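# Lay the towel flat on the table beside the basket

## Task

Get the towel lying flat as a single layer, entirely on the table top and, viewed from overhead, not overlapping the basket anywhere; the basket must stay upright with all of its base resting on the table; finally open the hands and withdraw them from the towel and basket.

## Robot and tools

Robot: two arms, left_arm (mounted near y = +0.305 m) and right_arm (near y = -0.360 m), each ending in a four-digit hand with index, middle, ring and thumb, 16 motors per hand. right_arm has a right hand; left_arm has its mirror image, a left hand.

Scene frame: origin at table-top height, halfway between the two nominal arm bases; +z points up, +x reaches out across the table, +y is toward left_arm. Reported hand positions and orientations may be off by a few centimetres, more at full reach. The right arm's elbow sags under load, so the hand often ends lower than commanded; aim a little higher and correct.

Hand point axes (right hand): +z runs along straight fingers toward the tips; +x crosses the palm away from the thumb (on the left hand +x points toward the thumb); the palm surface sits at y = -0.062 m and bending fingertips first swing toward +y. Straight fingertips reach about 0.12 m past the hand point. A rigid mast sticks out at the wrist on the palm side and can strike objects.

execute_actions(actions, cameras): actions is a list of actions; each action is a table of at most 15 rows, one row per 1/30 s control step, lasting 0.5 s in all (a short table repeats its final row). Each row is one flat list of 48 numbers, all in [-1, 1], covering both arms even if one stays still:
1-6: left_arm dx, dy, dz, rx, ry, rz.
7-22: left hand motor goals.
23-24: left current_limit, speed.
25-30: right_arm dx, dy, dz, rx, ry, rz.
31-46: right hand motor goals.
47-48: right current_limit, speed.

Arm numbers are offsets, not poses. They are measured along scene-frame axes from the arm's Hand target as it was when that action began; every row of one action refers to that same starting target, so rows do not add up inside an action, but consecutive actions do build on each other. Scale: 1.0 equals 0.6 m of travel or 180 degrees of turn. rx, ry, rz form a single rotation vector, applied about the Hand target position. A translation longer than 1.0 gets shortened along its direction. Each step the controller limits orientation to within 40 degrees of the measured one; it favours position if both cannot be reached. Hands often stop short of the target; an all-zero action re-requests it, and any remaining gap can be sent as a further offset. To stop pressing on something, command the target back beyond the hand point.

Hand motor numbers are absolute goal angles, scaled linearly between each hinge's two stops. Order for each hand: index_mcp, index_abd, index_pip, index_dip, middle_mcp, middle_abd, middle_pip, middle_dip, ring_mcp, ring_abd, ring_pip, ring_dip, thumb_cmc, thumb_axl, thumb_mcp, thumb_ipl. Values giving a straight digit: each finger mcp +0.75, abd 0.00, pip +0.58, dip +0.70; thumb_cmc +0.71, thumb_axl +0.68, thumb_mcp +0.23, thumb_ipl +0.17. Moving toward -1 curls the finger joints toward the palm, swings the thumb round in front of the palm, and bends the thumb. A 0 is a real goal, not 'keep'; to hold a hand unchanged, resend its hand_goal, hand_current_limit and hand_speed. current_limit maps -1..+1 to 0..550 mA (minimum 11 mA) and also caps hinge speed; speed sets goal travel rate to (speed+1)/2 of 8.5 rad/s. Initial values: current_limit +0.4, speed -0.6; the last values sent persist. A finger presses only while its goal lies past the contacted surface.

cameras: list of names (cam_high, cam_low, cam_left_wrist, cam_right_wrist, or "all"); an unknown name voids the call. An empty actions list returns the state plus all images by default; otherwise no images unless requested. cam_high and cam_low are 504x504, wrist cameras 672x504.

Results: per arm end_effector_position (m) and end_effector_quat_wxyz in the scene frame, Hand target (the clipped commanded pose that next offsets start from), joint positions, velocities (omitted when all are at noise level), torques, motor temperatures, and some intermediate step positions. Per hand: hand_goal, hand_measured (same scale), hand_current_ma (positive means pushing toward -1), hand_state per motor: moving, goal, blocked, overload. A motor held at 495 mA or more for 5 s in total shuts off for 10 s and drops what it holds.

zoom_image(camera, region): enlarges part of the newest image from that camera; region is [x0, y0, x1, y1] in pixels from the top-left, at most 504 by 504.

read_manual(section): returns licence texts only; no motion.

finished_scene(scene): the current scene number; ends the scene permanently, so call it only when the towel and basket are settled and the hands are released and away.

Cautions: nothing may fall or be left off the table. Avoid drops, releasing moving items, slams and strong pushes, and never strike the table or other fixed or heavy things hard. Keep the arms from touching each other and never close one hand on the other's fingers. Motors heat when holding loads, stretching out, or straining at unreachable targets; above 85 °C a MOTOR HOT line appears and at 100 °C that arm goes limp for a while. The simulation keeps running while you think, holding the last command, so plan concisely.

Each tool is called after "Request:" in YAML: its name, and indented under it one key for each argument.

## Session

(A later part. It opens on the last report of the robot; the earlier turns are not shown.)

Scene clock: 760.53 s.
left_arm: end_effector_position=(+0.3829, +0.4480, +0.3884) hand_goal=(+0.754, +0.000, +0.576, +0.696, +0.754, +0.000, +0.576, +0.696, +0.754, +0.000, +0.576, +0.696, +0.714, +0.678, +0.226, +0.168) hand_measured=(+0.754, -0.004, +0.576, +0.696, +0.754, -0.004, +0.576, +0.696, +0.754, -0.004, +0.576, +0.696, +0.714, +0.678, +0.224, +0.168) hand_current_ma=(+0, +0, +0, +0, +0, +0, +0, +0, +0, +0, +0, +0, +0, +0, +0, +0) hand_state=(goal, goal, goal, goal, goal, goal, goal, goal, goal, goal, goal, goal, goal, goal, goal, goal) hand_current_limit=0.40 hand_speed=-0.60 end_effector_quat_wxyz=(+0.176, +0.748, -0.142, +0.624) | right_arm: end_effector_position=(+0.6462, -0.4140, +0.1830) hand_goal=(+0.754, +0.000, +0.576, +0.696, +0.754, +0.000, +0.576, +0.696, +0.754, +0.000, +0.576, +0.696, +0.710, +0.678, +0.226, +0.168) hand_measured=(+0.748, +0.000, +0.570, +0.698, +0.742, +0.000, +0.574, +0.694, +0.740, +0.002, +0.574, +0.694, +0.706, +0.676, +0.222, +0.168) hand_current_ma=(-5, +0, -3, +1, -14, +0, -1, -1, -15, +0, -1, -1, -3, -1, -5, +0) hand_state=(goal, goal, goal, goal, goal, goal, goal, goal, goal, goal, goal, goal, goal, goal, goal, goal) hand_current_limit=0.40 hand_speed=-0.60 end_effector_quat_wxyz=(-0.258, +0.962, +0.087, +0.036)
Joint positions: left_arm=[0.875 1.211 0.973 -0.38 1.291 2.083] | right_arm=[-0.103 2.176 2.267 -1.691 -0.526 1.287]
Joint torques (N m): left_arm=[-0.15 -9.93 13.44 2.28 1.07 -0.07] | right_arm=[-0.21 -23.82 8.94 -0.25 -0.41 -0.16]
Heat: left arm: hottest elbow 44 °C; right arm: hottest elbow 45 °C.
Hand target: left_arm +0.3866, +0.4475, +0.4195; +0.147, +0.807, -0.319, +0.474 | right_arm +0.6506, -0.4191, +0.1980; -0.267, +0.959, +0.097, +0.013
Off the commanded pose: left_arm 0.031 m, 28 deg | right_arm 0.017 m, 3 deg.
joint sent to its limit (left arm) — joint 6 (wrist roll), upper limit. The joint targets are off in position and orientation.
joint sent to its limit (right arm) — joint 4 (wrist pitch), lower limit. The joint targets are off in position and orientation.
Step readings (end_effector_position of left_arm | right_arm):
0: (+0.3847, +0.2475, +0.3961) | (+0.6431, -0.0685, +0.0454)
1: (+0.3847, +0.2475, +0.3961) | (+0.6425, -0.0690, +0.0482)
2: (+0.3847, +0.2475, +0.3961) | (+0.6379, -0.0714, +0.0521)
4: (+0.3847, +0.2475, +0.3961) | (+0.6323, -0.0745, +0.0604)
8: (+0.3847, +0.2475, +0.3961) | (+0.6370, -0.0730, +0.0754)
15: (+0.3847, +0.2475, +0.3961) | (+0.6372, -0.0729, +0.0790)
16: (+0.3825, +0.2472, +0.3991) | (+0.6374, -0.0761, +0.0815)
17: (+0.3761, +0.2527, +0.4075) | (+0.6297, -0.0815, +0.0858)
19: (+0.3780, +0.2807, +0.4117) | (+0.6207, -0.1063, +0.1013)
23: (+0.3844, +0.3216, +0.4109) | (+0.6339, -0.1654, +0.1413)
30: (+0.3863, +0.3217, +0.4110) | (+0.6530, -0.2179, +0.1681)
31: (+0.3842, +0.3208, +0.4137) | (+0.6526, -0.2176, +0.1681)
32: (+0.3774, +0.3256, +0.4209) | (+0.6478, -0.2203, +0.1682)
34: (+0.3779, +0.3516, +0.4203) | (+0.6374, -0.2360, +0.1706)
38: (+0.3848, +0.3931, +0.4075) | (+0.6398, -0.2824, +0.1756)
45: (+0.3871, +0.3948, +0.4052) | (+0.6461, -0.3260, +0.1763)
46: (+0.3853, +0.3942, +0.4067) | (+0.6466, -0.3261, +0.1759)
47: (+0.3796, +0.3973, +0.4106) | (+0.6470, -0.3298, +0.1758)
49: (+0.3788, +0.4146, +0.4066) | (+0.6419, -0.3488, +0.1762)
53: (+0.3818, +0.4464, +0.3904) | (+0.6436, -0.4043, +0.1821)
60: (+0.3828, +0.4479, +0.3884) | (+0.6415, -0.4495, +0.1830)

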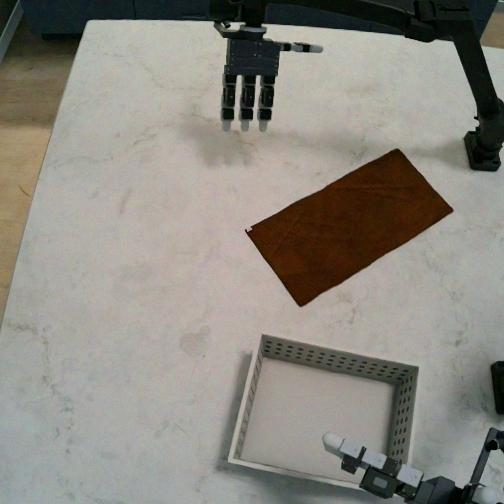

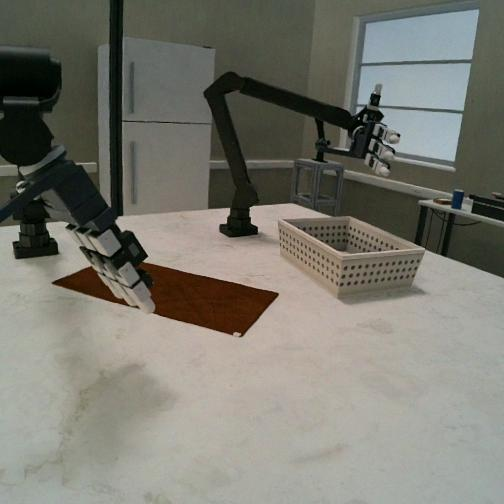

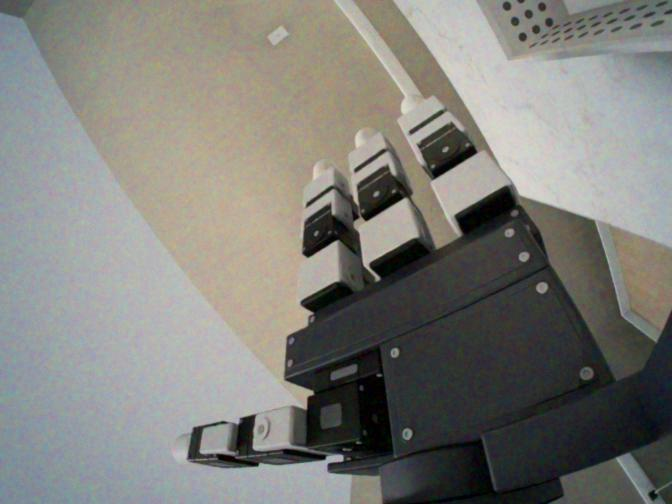

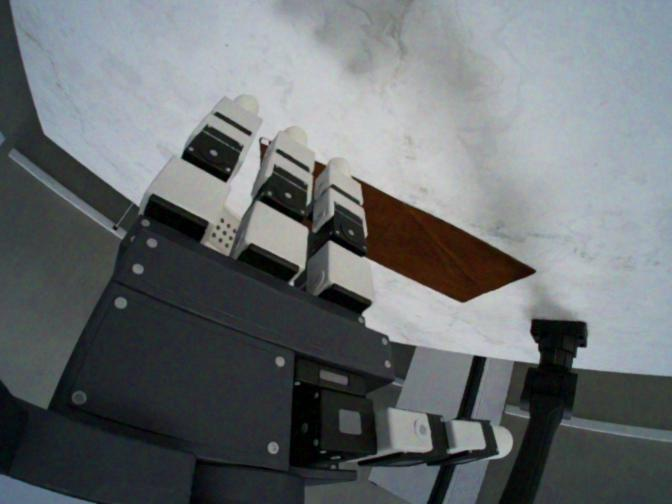

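Request:
zoom_image:
  camera: "cam_low"
  region: [160, 270, 290, 345]

Request:
zoom_image:
  camera: "cam_high"
  region: [280, 200, 470, 320]

Request:
zoom_image:
  camera: "cam_right_wrist"
  region: [340, 150, 560, 320]

Scaled by 3.877 from the camera's 504x504 image, which has a finer 720x720 frame.

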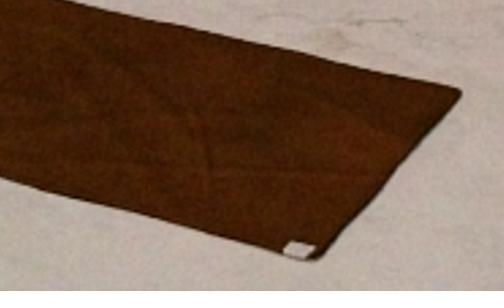

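Scaled by 2.653 from the camera's 504x504 image, which has a finer 720x720 frame.

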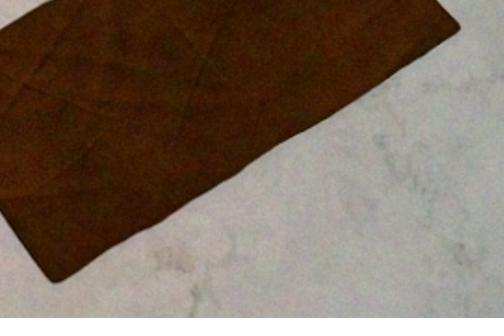

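Scaled by 2.291 from the camera's 672x504 image, which has a finer 960x720 frame.

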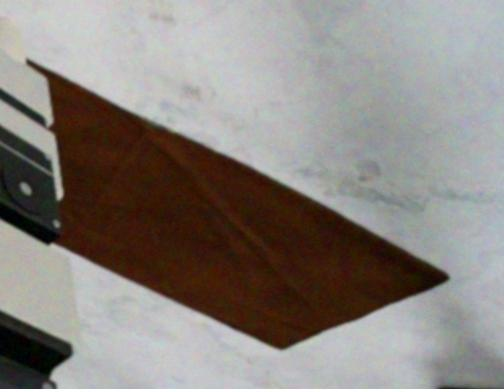

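Request:
finished_scene:
  scene: 1

The scene is finished: the task was done.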